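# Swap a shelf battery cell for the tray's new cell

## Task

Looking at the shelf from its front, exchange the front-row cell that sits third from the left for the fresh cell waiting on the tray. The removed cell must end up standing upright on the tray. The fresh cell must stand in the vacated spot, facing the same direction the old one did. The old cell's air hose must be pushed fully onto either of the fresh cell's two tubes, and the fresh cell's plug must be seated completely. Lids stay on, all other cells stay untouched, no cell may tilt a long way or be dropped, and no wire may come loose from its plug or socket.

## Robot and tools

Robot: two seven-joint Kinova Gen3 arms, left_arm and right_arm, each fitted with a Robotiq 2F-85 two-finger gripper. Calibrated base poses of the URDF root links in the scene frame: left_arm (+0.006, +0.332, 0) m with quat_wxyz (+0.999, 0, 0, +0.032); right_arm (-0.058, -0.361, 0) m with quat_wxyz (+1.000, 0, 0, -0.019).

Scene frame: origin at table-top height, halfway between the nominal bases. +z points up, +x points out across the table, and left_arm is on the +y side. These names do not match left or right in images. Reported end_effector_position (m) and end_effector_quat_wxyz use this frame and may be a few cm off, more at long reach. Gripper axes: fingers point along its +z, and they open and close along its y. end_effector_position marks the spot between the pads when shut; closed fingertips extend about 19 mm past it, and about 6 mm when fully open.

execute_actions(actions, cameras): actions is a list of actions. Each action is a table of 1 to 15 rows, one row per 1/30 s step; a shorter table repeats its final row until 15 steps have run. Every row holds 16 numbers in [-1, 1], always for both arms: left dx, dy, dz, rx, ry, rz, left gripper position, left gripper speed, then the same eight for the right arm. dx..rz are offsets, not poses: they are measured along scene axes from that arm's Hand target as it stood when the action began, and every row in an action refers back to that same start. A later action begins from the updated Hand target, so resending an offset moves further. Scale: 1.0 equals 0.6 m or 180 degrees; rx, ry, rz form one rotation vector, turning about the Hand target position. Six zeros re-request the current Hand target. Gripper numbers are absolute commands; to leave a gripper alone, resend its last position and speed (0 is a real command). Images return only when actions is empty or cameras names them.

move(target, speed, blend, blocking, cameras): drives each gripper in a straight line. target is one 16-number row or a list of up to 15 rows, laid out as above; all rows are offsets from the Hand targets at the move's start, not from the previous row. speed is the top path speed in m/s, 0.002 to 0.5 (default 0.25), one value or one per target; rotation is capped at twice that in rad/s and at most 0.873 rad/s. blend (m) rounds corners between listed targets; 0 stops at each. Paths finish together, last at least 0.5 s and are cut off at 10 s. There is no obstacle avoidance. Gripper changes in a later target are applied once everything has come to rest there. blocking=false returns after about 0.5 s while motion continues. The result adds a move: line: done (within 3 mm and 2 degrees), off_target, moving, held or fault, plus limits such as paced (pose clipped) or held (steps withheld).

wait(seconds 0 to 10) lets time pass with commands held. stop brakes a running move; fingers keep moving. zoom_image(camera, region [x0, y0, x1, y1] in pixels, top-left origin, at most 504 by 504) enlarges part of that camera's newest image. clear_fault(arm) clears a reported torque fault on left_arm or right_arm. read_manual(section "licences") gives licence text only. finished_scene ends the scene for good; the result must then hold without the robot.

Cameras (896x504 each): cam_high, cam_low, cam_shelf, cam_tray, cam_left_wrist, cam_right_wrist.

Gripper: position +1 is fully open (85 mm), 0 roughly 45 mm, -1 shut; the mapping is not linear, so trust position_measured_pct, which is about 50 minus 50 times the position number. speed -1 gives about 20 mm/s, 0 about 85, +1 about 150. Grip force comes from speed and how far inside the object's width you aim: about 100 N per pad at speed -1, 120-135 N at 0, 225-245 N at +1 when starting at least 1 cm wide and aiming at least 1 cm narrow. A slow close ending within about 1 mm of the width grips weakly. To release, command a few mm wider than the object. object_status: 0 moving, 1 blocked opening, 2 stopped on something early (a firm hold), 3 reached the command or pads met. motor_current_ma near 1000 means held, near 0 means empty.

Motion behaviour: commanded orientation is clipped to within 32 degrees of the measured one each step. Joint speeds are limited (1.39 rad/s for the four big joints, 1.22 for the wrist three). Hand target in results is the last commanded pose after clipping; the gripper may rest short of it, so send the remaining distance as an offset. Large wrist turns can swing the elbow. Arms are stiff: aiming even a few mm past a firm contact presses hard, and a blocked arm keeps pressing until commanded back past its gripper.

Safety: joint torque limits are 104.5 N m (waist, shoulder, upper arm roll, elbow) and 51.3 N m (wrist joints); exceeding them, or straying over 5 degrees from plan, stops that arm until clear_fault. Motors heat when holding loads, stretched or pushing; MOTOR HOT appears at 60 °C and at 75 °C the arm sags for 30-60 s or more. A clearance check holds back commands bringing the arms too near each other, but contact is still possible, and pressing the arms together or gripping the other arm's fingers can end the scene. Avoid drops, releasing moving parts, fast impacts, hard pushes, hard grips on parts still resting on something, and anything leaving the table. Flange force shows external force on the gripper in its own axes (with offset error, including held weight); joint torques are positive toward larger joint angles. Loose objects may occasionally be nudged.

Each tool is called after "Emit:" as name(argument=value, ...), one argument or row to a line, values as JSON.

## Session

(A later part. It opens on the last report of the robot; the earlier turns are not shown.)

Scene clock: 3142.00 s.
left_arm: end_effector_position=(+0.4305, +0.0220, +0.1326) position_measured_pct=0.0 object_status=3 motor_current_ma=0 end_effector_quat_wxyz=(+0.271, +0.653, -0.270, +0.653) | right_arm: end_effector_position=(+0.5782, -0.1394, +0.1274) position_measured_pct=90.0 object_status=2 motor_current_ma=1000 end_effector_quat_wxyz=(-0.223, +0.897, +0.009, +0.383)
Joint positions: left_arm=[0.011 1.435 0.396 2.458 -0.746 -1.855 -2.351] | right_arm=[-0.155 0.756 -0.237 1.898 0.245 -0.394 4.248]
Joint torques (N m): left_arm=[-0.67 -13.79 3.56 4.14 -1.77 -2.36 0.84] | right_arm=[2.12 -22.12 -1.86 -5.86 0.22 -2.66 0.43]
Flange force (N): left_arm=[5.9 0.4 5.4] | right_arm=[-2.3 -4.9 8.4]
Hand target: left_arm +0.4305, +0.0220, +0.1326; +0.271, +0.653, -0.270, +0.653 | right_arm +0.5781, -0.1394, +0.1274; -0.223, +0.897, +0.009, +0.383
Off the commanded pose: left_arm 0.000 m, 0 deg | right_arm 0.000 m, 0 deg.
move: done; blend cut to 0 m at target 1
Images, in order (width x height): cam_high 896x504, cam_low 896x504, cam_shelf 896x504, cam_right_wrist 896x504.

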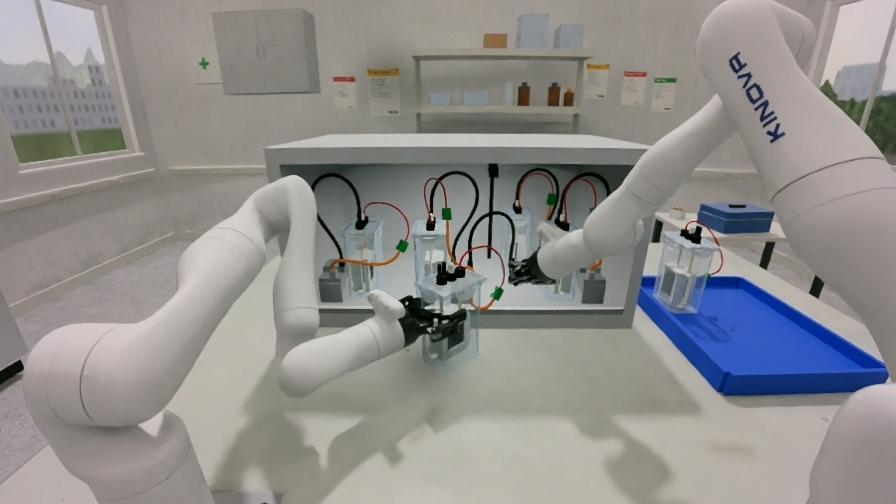

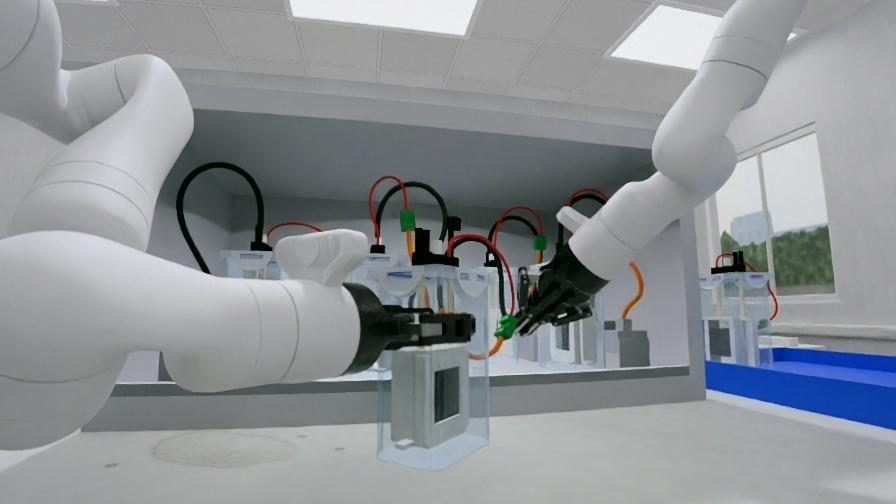

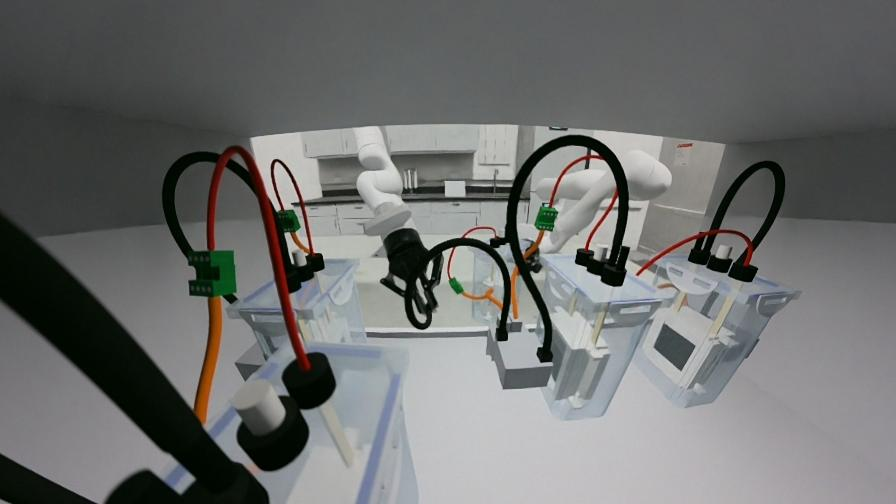

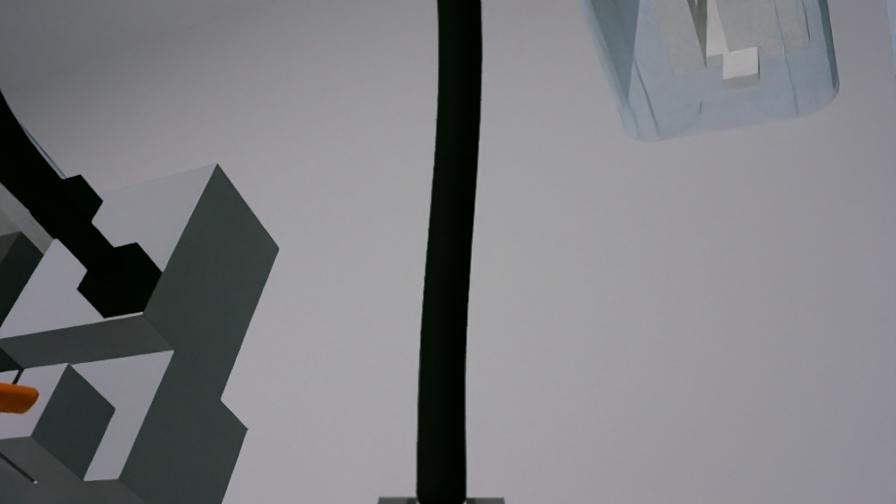

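Emit:
move(
  target=[
    [-0.183,0.183,0.0,0,0,0,1.0,-0.5, -0.213,-0.068,0.155,0.0484,-0.2052,0.037,-0.97,-1],
    [-0.183,0.183,0.0,0,0,0,1.0,-0.5, -0.347,0.08,0.388,0.0968,-0.4104,0.074,-0.97,-1],
  ],
  speed=0.08,
  blend=0.02,
  cameras=["all"],
)

Scene clock: 3163.53 s.
left_arm: end_effector_position=(+0.3212, +0.1320, +0.1317) position_measured_pct=0.0 object_status=3 motor_current_ma=0 end_effector_quat_wxyz=(+0.312, +0.599, -0.277, +0.683) | right_arm: end_effector_position=(+0.3700, -0.0914, +0.3602) position_measured_pct=90.0 object_status=2 motor_current_ma=1000 end_effector_quat_wxyz=(-0.336, +0.441, +0.183, +0.812)
Joint positions: left_arm=[-0.219 1.765 -0.154 2.582 -1.674 -2.096 -2.806] | right_arm=[-0.027 1.162 -0.561 2.419 0.852 -2.1 5.448]
Joint torques (N m): left_arm=[-0.63 -10.72 1.12 7.52 -2.18 -1.25 0.87] | right_arm=[1.52 -19.88 -5.59 2.66 2.92 -2.81 0.53]
Flange force (N): left_arm=[2.2 -0.5 6.4] | right_arm=[-14.0 -1.8 1.2]
Hand target: left_arm +0.3207, +0.1318, +0.1326; +0.271, +0.653, -0.270, +0.653 | right_arm +0.3699, -0.0914, +0.3602; -0.336, +0.441, +0.183, +0.812
Off the commanded pose: left_arm 0.001 m, 9 deg | right_arm 0.000 m, 0 deg.
joint sent to its limit (left arm) — joint 4 (elbow), upper limit, where the elbow is as bent as it goes; joint 6 (wrist pitch), lower limit. The joint targets are off in orientation, not in position.
joint sent to its limit (right arm) — joint 6 (wrist pitch), lower limit. The joint targets still meet the commanded pose.
move: off_target (left_arm)

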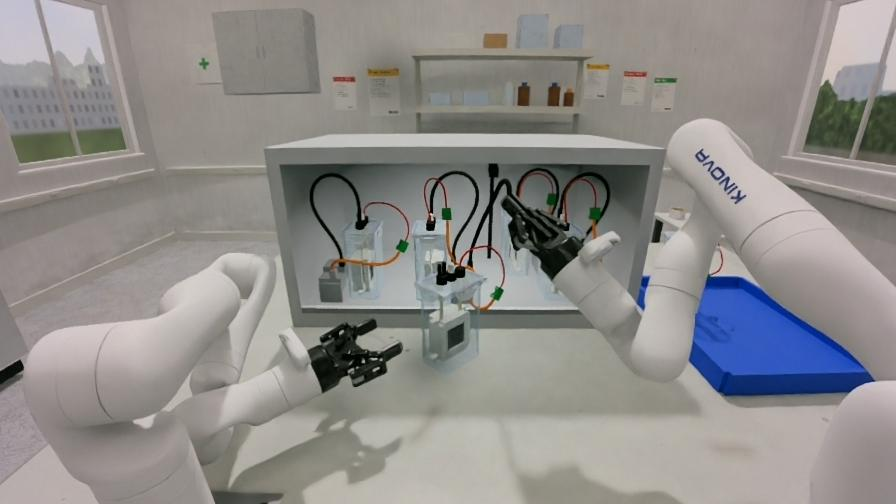

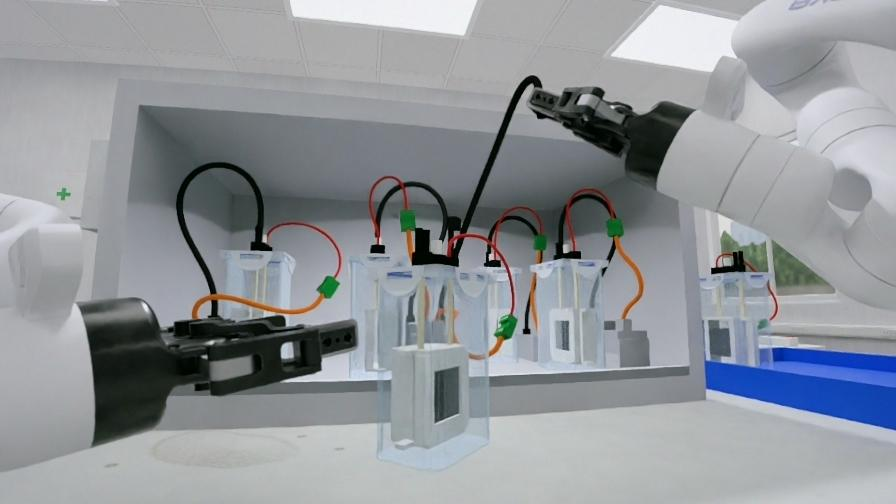

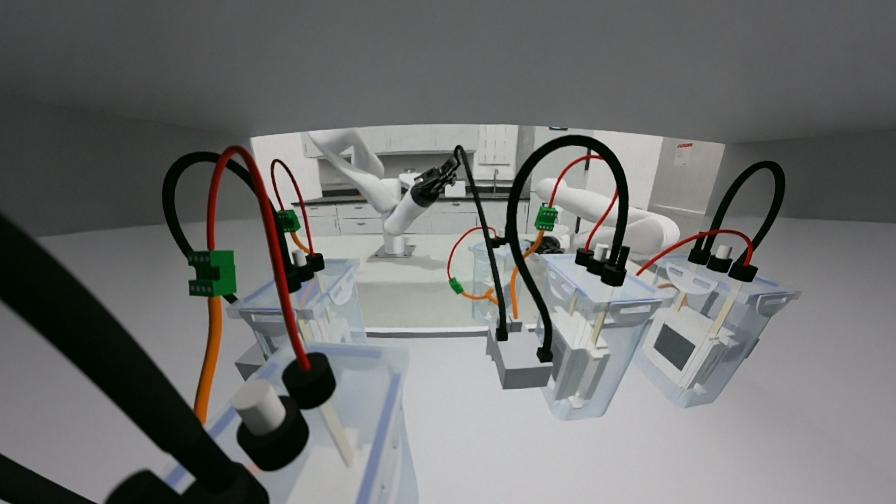

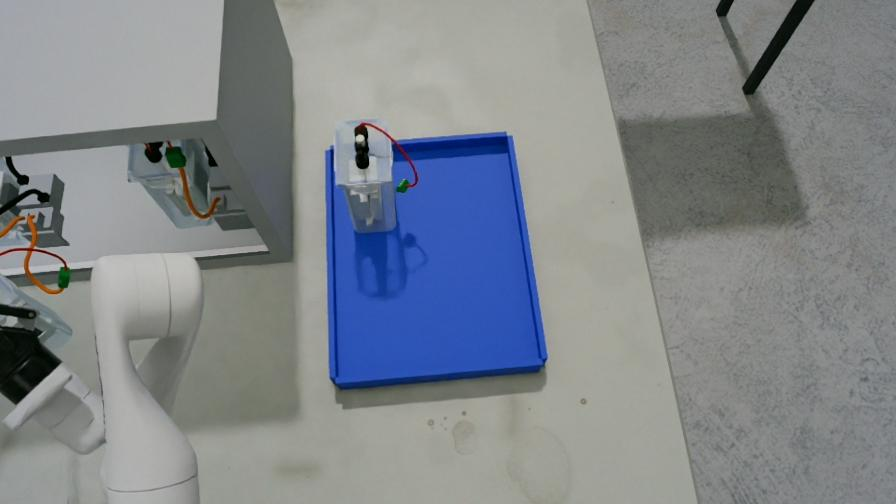

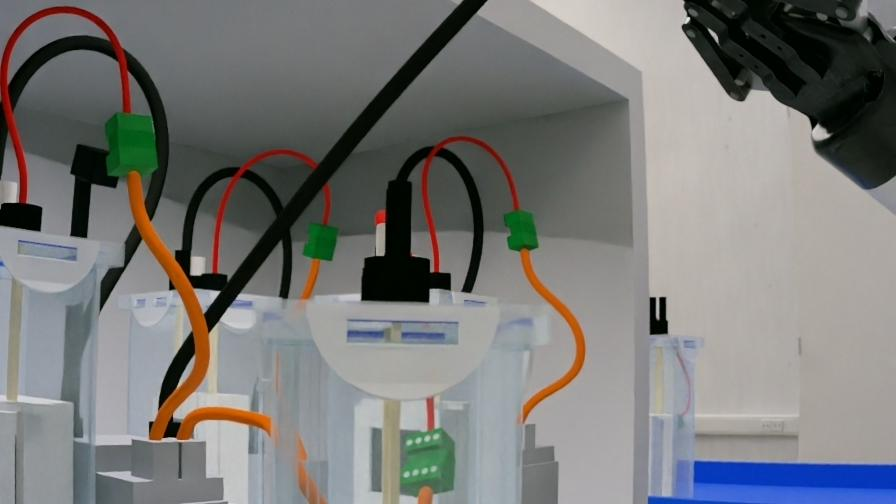

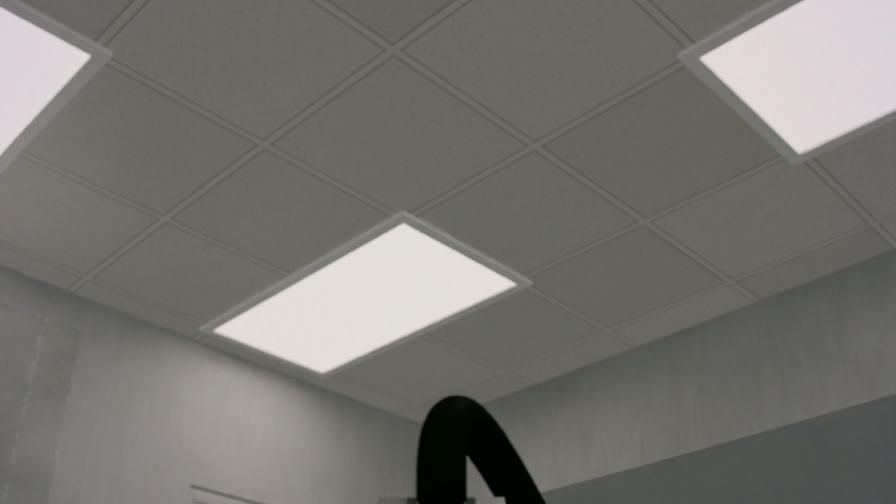

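Emit:
move(
  target=[0.057,0.039,0.096,0,0,-0.0833,1.0,-0.5, 0.05,0.15,-0.06,0,0,0,-0.97,-1],
  speed=0.06,
  cameras=["cam_left_wrist","cam_high","cam_low"],
)

Scene clock: 3174.47 s.
left_arm: end_effector_position=(+0.3549, +0.1552, +0.1902) position_measured_pct=0.0 object_status=3 motor_current_ma=0 end_effector_quat_wxyz=(+0.354, +0.612, -0.353, +0.613) | right_arm: end_effector_position=(+0.3999, -0.0014, +0.3242) position_measured_pct=90.0 object_status=2 motor_current_ma=1000 end_effector_quat_wxyz=(-0.336, +0.441, +0.183, +0.812)
Joint positions: left_arm=[-0.111 1.211 -0.48 2.549 -1.676 -2.036 -2.135] | right_arm=[-0.187 1.259 -0.642 2.176 0.702 -2.003 5.432]
Joint torques (N m): left_arm=[-0.66 -12.47 -0.28 4.39 -1.15 -2.76 0.92] | right_arm=[1.8 -20.6 -5.74 1.12 1.96 -2.24 0.41]
Flange force (N): left_arm=[4.7 0.0 2.3] | right_arm=[-10.2 -3.1 0.8]
Hand target: left_arm +0.3549, +0.1552, +0.1902; +0.354, +0.612, -0.353, +0.612 | right_arm +0.3999, -0.0014, +0.3242; -0.336, +0.441, +0.183, +0.812
Off the commanded pose: left_arm 0.000 m, 0 deg | right_arm 0.000 m, 0 deg.
move: done
Images, in order (width x height): cam_high 896x504, cam_low 896x504, cam_left_wrist 896x504.

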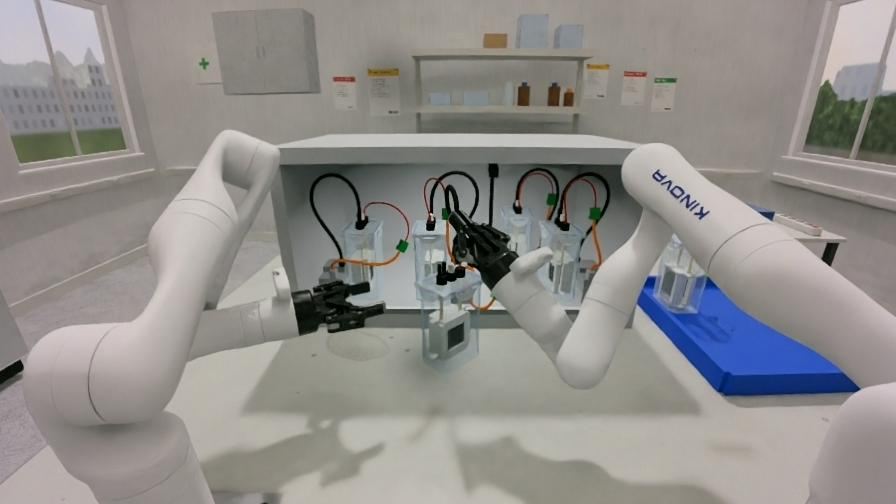

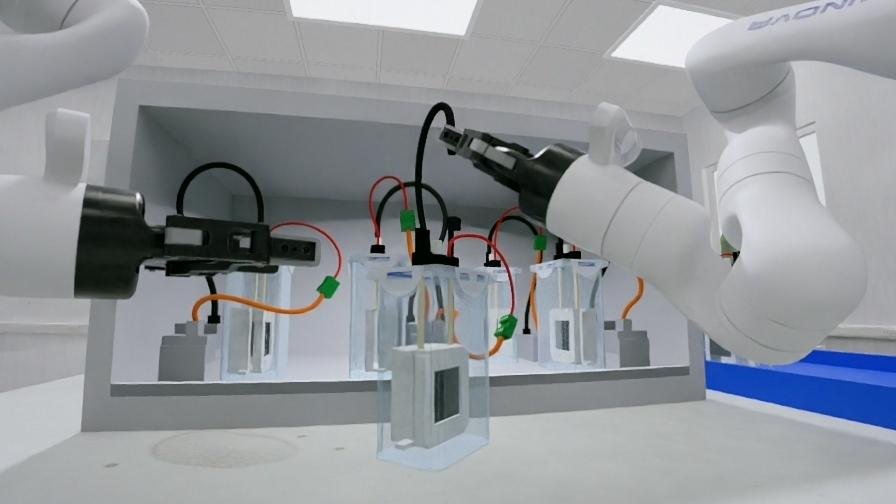

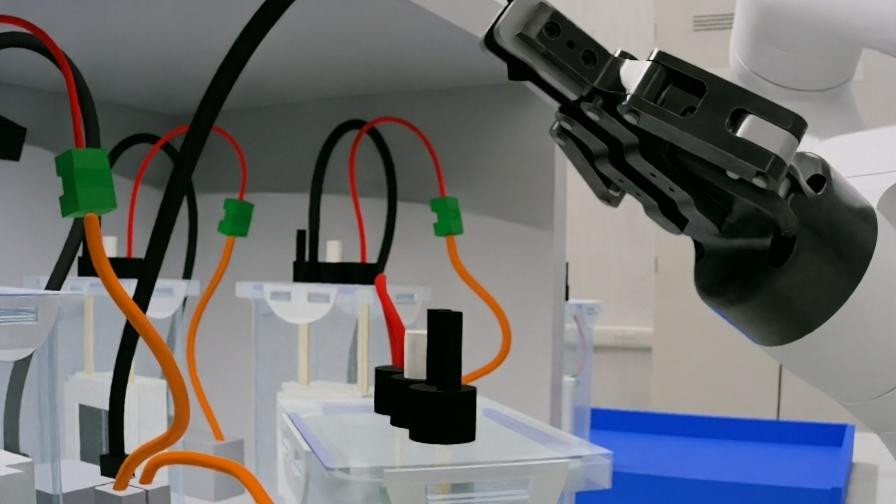

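Emit:
zoom_image(
  camera="cam_left_wrist",
  region=[440, 0, 640, 120],
)

Emit:
zoom_image(
  camera="cam_left_wrist",
  region=[360, 260, 500, 460],
)

Emit:
zoom_image(
  camera="cam_high",
  region=[400, 160, 560, 300],
)

Scaled by 2.520 from the camera's 896x504 image, which has a finer 1280x720 frame.

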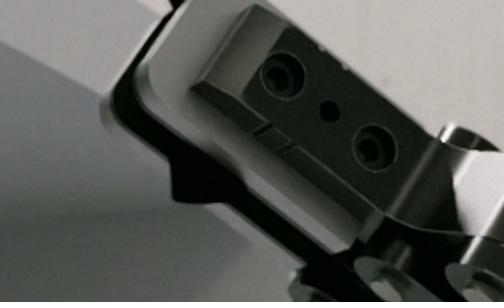

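Scaled by 2.520 from the camera's 896x504 image, which has a finer 1280x720 frame.

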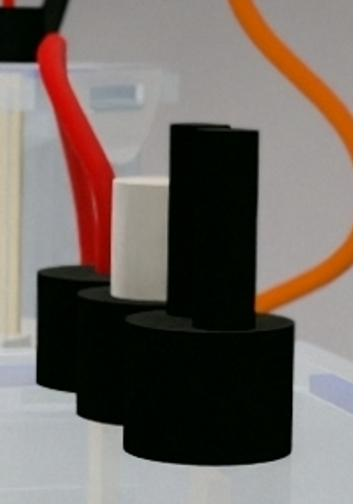

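Scaled by 3.150.

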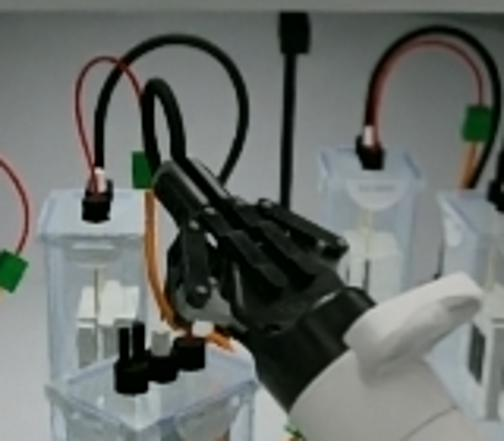

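Emit:
move(
  target=[0,0,0,0,0,0,1.0,-0.5, 0.0167,0.055,-0.1,0,0,0,-0.97,-1],
  speed=0.05,
  cameras=["cam_left_wrist","cam_high","cam_low"],
)

Emit:
zoom_image(
  camera="cam_left_wrist",
  region=[370, 180, 550, 340],
)

Emit:
zoom_image(
  camera="cam_low",
  region=[360, 150, 540, 300],
)

Emit:
zoom_image(
  camera="cam_high",
  region=[390, 200, 510, 300],
)

Scene clock: 3247.50 s.
left_arm: end_effector_position=(+0.3549, +0.1552, +0.1902) position_measured_pct=0.0 object_status=3 motor_current_ma=0 end_effector_quat_wxyz=(+0.354, +0.612, -0.353, +0.612) | right_arm: end_effector_position=(+0.4100, +0.0316, +0.2642) position_measured_pct=90.0 object_status=2 motor_current_ma=1000 end_effector_quat_wxyz=(-0.336, +0.441, +0.183, +0.812)
Joint positions: left_arm=[-0.111 1.211 -0.48 2.549 -1.676 -2.036 -2.135] | right_arm=[-0.262 1.405 -0.608 2.011 0.732 -2.002 5.429]
Joint torques (N m): left_arm=[-0.68 -12.63 -0.34 4.47 -1.16 -2.78 0.82] | right_arm=[1.98 -21.62 -5.74 1.13 1.77 -2.14 0.4]
Flange force (N): left_arm=[4.2 -0.4 2.7] | right_arm=[-9.7 -3.6 0.2]
Hand target: left_arm +0.3549, +0.1552, +0.1902; +0.354, +0.612, -0.353, +0.612 | right_arm +0.4100, +0.0316, +0.2642; -0.336, +0.441, +0.183, +0.812
Off the commanded pose: left_arm 0.000 m, 0 deg | right_arm 0.000 m, 0 deg.
move: done
Images, in order (width x height): cam_high 896x504, cam_low 896x504, cam_left_wrist 896x504.

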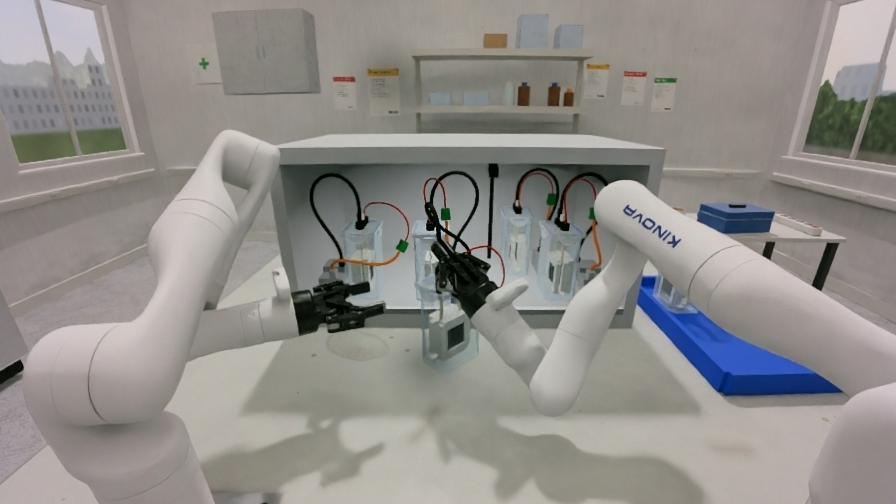

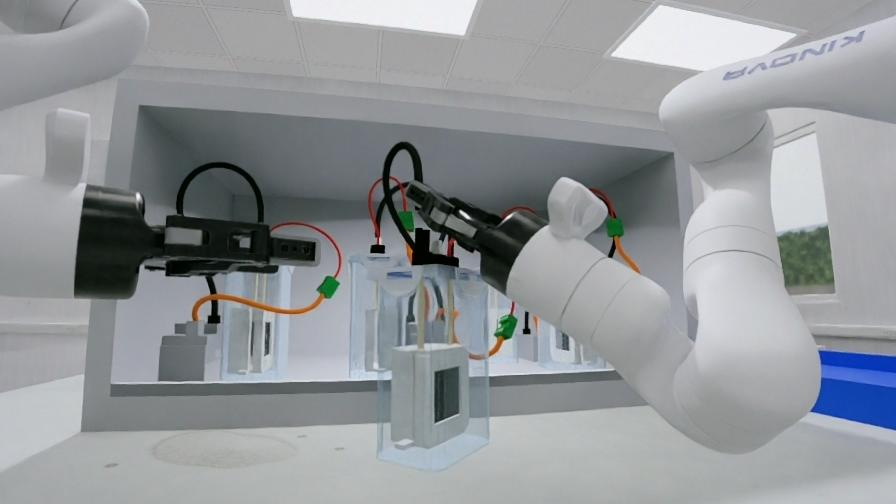

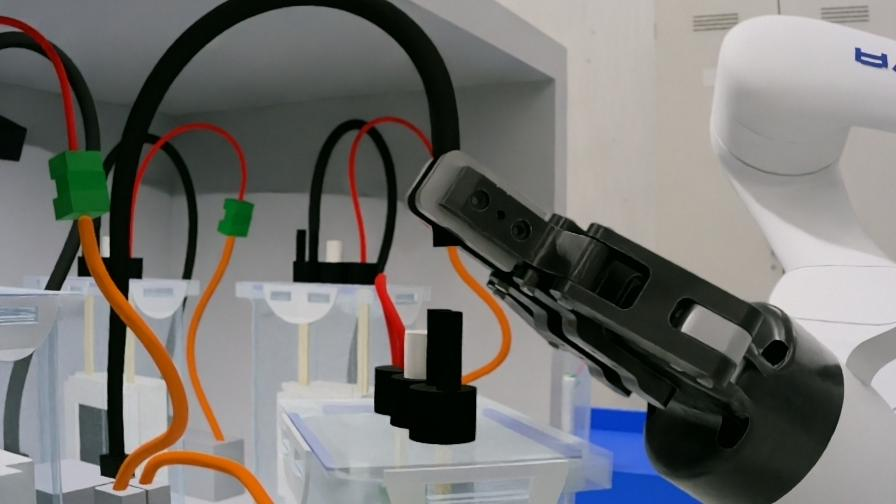

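Scaled by 2.800 from the camera's 896x504 image, which has a finer 1280x720 frame.

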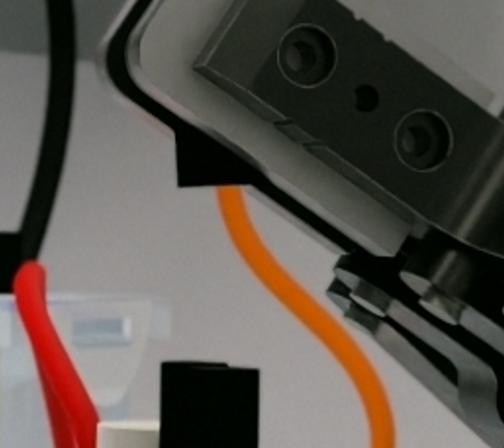

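Scaled by 2.800.

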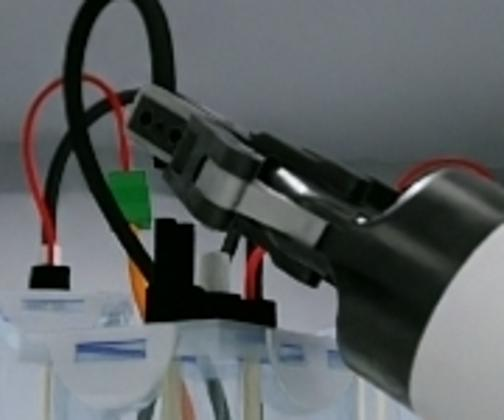

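Scaled by 4.200.

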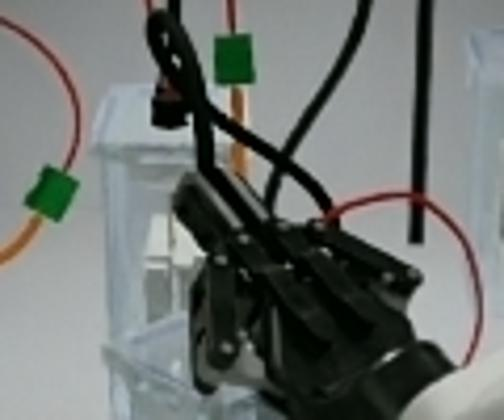

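Emit:
move(
  target=[0.098,0.025,0,0,0,-0.1667,1.0,-0.5, 0,0,0,0,0,0,-0.97,-1],
  speed=0.08,
  cameras=["cam_left_wrist"],
)

Emit:
zoom_image(
  camera="cam_left_wrist",
  region=[350, 180, 530, 340],
)

Scene clock: 3259.40 s.
left_arm: end_effector_position=(+0.4137, +0.1702, +0.1902) position_measured_pct=0.0 object_status=3 motor_current_ma=0 end_effector_quat_wxyz=(+0.500, +0.500, -0.500, +0.500) | right_arm: end_effector_position=(+0.4100, +0.0316, +0.2642) position_measured_pct=90.0 object_status=2 motor_current_ma=1000 end_effector_quat_wxyz=(-0.336, +0.441, +0.183, +0.812)
Joint positions: left_arm=[-0.013 1.106 -0.487 1.859 -1.806 -2.046 -1.468] | right_arm=[-0.262 1.405 -0.608 2.011 0.732 -2.002 5.429]
Joint torques (N m): left_arm=[-0.7 -16.96 -1.69 -0.73 0.57 -3.23 0.83] | right_arm=[1.88 -21.53 -5.77 1.21 1.78 -2.15 0.39]
Flange force (N): left_arm=[3.6 2.6 2.2] | right_arm=[-9.7 -3.3 0.4]
Hand target: left_arm +0.4137, +0.1702, +0.1902; +0.500, +0.500, -0.500, +0.500 | right_arm +0.4100, +0.0316, +0.2642; -0.336, +0.441, +0.183, +0.812
Off the commanded pose: left_arm 0.000 m, 0 deg | right_arm 0.000 m, 0 deg.
move: done
Images, in order (width x height): cam_left_wrist 896x504.

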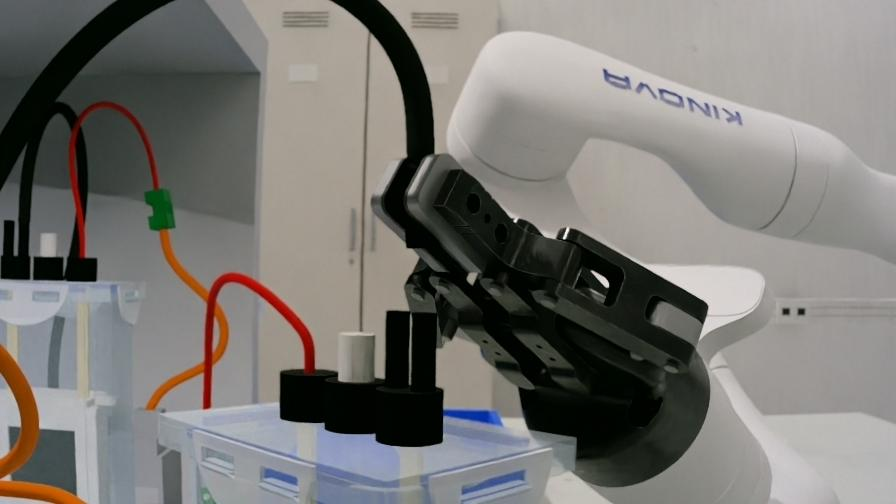

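Scaled by 2.800 from the camera's 896x504 image, which has a finer 1280x720 frame.

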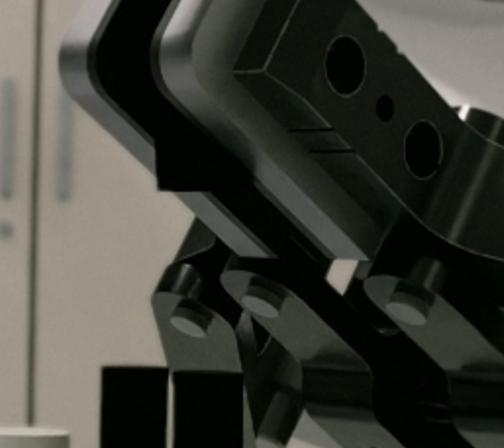

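Emit:
move(
  target=[0,0,0,0,0,0,1.0,-0.5, -0.0035,0.005,0.015,0,0,-0.25,-0.97,-1],
  speed=0.1,
  cameras=["cam_left_wrist","cam_high"],
)

Emit:
zoom_image(
  camera="cam_left_wrist",
  region=[350, 180, 530, 340],
)

Scene clock: 3303.77 s.
left_arm: end_effector_position=(+0.4137, +0.1702, +0.1902) position_measured_pct=0.0 object_status=3 motor_current_ma=0 end_effector_quat_wxyz=(+0.500, +0.500, -0.500, +0.500) | right_arm: end_effector_position=(+0.4079, +0.0346, +0.2732) position_measured_pct=90.0 object_status=2 motor_current_ma=1000 end_effector_quat_wxyz=(+0.000, +0.477, +0.000, +0.879)
Joint positions: left_arm=[-0.013 1.106 -0.487 1.859 -1.806 -2.046 -1.468] | right_arm=[-0.414 1.898 -1.406 1.714 0.958 -2.1 6.517]
Joint torques (N m): left_arm=[-0.64 -16.93 -1.71 -0.64 0.56 -3.23 0.8] | right_arm=[1.99 -21.77 -7.46 3.97 2.35 0.43 0.32]
Flange force (N): left_arm=[3.7 2.2 2.0] | right_arm=[-5.7 -9.5 -2.9]
Hand target: left_arm +0.4137, +0.1702, +0.1902; +0.500, +0.500, -0.500, +0.500 | right_arm +0.4079, +0.0346, +0.2732; +0.000, +0.477, +0.000, +0.879
Off the commanded pose: left_arm 0.000 m, 0 deg | right_arm 0.000 m, 0 deg.
joint sent to its limit (right arm) — joint 6 (wrist pitch), lower limit. The joint targets still meet the commanded pose.
move: done
Images, in order (width x height): cam_high 896x504, cam_left_wrist 896x504.

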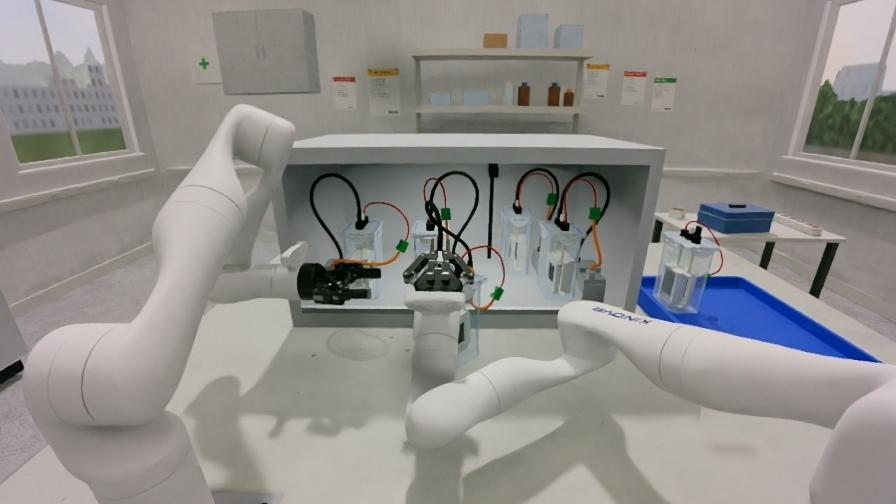

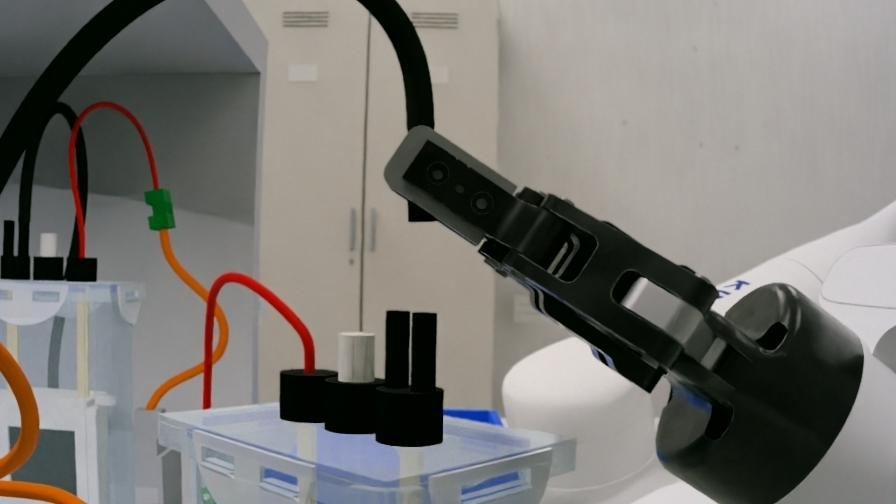

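Scaled by 2.800 from the camera's 896x504 image, which has a finer 1280x720 frame.

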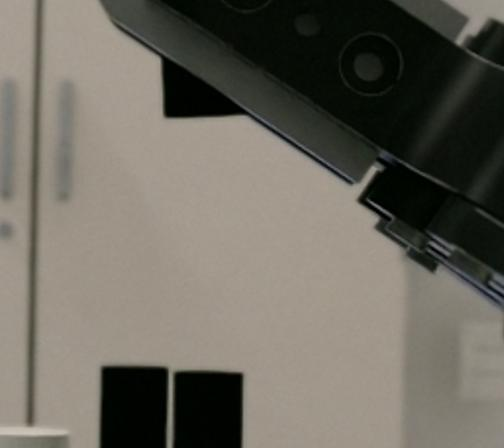

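Emit:
move(
  target=[-0.08,0.0,0,0,0,0.139,1.0,-0.5, 0,0,0,0,0,0,-0.97,-1],
  speed=0.08,
  cameras=["cam_left_wrist"],
)

Emit:
zoom_image(
  camera="cam_left_wrist",
  region=[370, 180, 550, 340],
)

Scene clock: 3313.57 s.
left_arm: end_effector_position=(+0.3657, +0.1702, +0.1902) position_measured_pct=0.0 object_status=3 motor_current_ma=0 end_effector_quat_wxyz=(+0.380, +0.596, -0.380, +0.597) | right_arm: end_effector_position=(+0.4079, +0.0346, +0.2732) position_measured_pct=90.0 object_status=2 motor_current_ma=1000 end_effector_quat_wxyz=(+0.000, +0.477, +0.000, +0.879)
Joint positions: left_arm=[-0.111 1.147 -0.512 2.418 -1.715 -2.014 -1.965] | right_arm=[-0.414 1.898 -1.406 1.714 0.958 -2.1 6.517]
Joint torques (N m): left_arm=[-0.66 -13.36 -0.79 3.18 -0.75 -3.01 0.82] | right_arm=[1.95 -21.72 -7.54 3.94 2.36 0.42 0.39]
Flange force (N): left_arm=[4.0 0.7 2.0] | right_arm=[-5.9 -9.3 -2.8]
Hand target: left_arm +0.3657, +0.1702, +0.1902; +0.380, +0.596, -0.380, +0.597 | right_arm +0.4079, +0.0346, +0.2732; +0.000, +0.477, +0.000, +0.879
Off the commanded pose: left_arm 0.000 m, 0 deg | right_arm 0.000 m, 0 deg.
move: done
Images, in order (width x height): cam_left_wrist 896x504.

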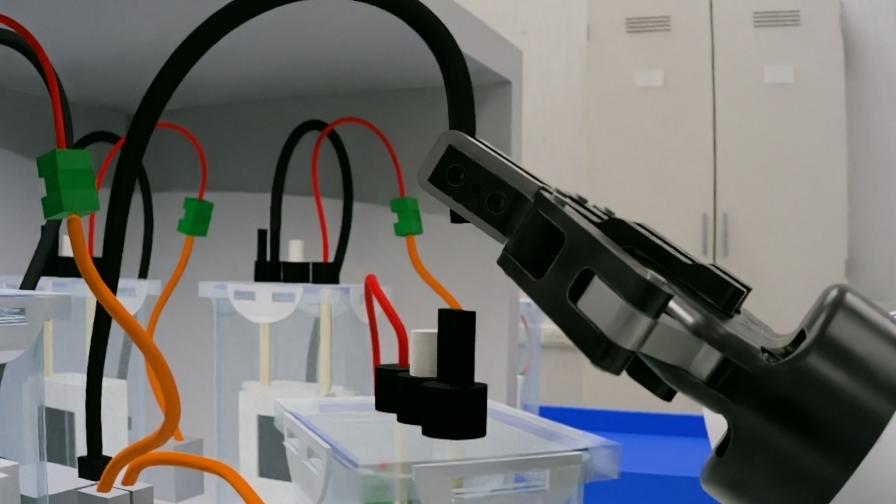

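Scaled by 2.800 from the camera's 896x504 image, which has a finer 1280x720 frame.

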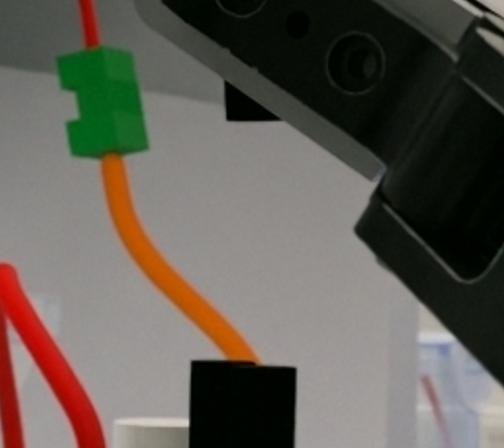

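Emit:
wait(
  seconds=0,
  cameras=["cam_low","cam_left_wrist","cam_shelf"],
)

Emit:
zoom_image(
  camera="cam_low",
  region=[390, 170, 480, 270],
)

Emit:
zoom_image(
  camera="cam_shelf",
  region=[460, 170, 540, 260],
)

Emit:
zoom_image(
  camera="cam_left_wrist",
  region=[425, 200, 495, 320],
)

Scene clock: 3323.00 s.
left_arm: end_effector_position=(+0.3657, +0.1702, +0.1902) position_measured_pct=0.0 object_status=3 motor_current_ma=0 end_effector_quat_wxyz=(+0.380, +0.596, -0.380, +0.597) | right_arm: end_effector_position=(+0.4079, +0.0346, +0.2732) position_measured_pct=90.0 object_status=2 motor_current_ma=1000 end_effector_quat_wxyz=(+0.000, +0.477, +0.000, +0.879)
Joint positions: left_arm=[-0.111 1.147 -0.512 2.419 -1.715 -2.014 -1.966] | right_arm=[-0.414 1.898 -1.406 1.714 0.958 -2.1 6.517]
Joint torques (N m): left_arm=[-0.65 -13.31 -0.82 3.24 -0.79 -2.99 0.82] | right_arm=[1.92 -21.72 -7.54 3.89 2.32 0.44 0.36]
Flange force (N): left_arm=[4.0 0.4 2.1] | right_arm=[-5.7 -9.0 -2.9]
Hand target: left_arm +0.3657, +0.1702, +0.1902; +0.380, +0.596, -0.380, +0.597 | right_arm +0.4079, +0.0346, +0.2732; +0.000, +0.477, +0.000, +0.879
Tool commands: left_gripper/position=+1.0 left_gripper/speed=-0.5 right_gripper/position=-0.97 right_gripper/speed=-1.0
Off the commanded pose: left_arm 0.000 m, 0 deg | right_arm 0.000 m, 0 deg.
Images, in order (width x height): cam_low 896x504, cam_shelf 896x504, cam_left_wrist 896x504.

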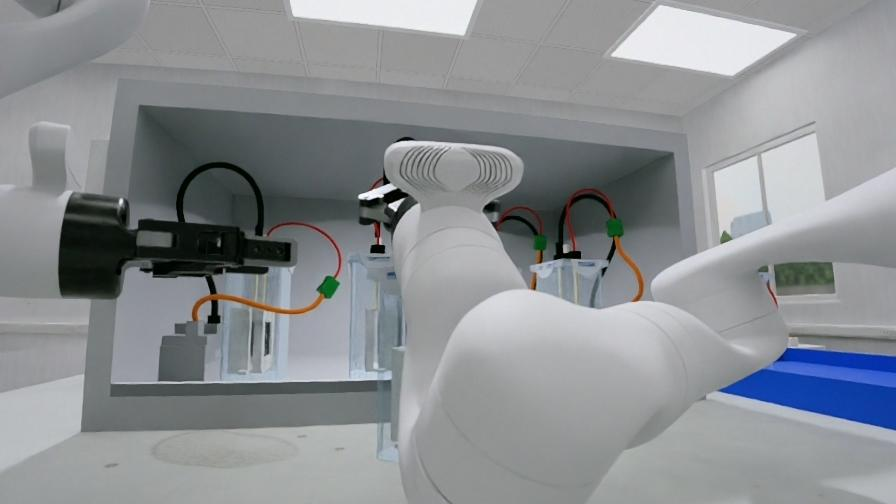

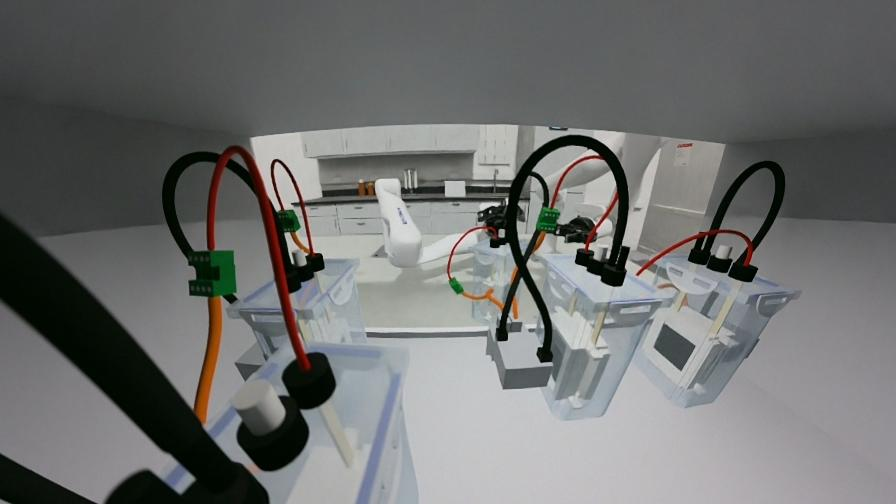

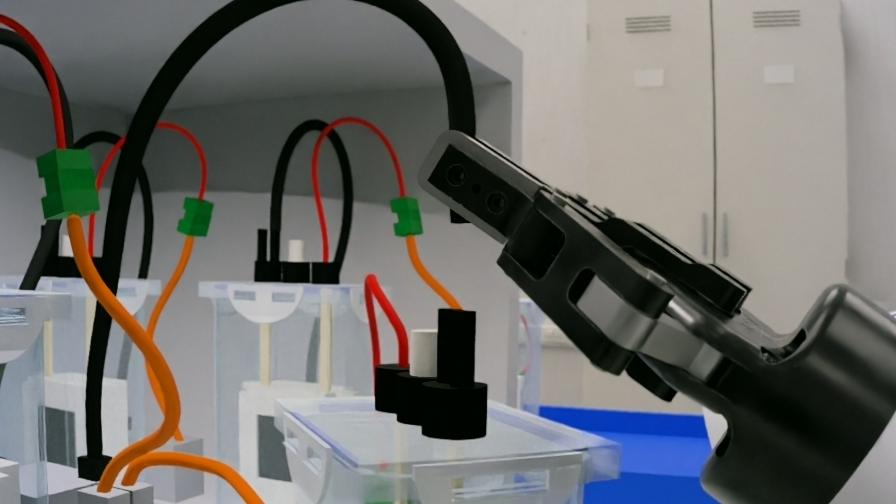

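Scaled by 5.040.

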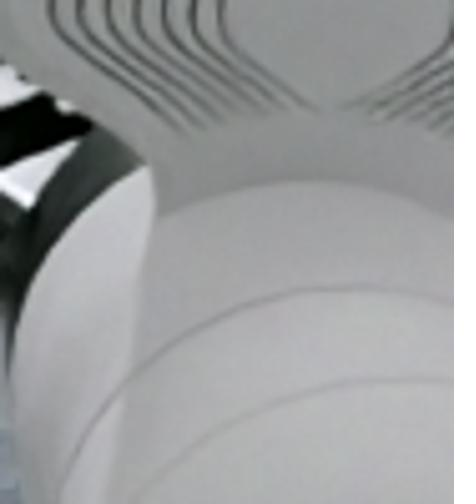

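Scaled by 5.600.

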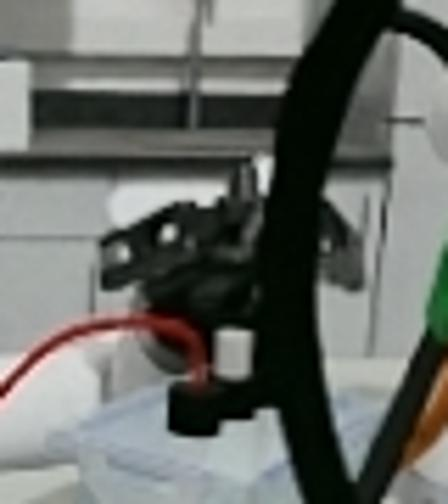

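Scaled by 4.200 from the camera's 896x504 image, which has a finer 1280x720 frame.

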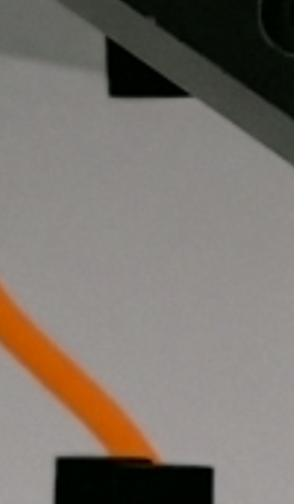

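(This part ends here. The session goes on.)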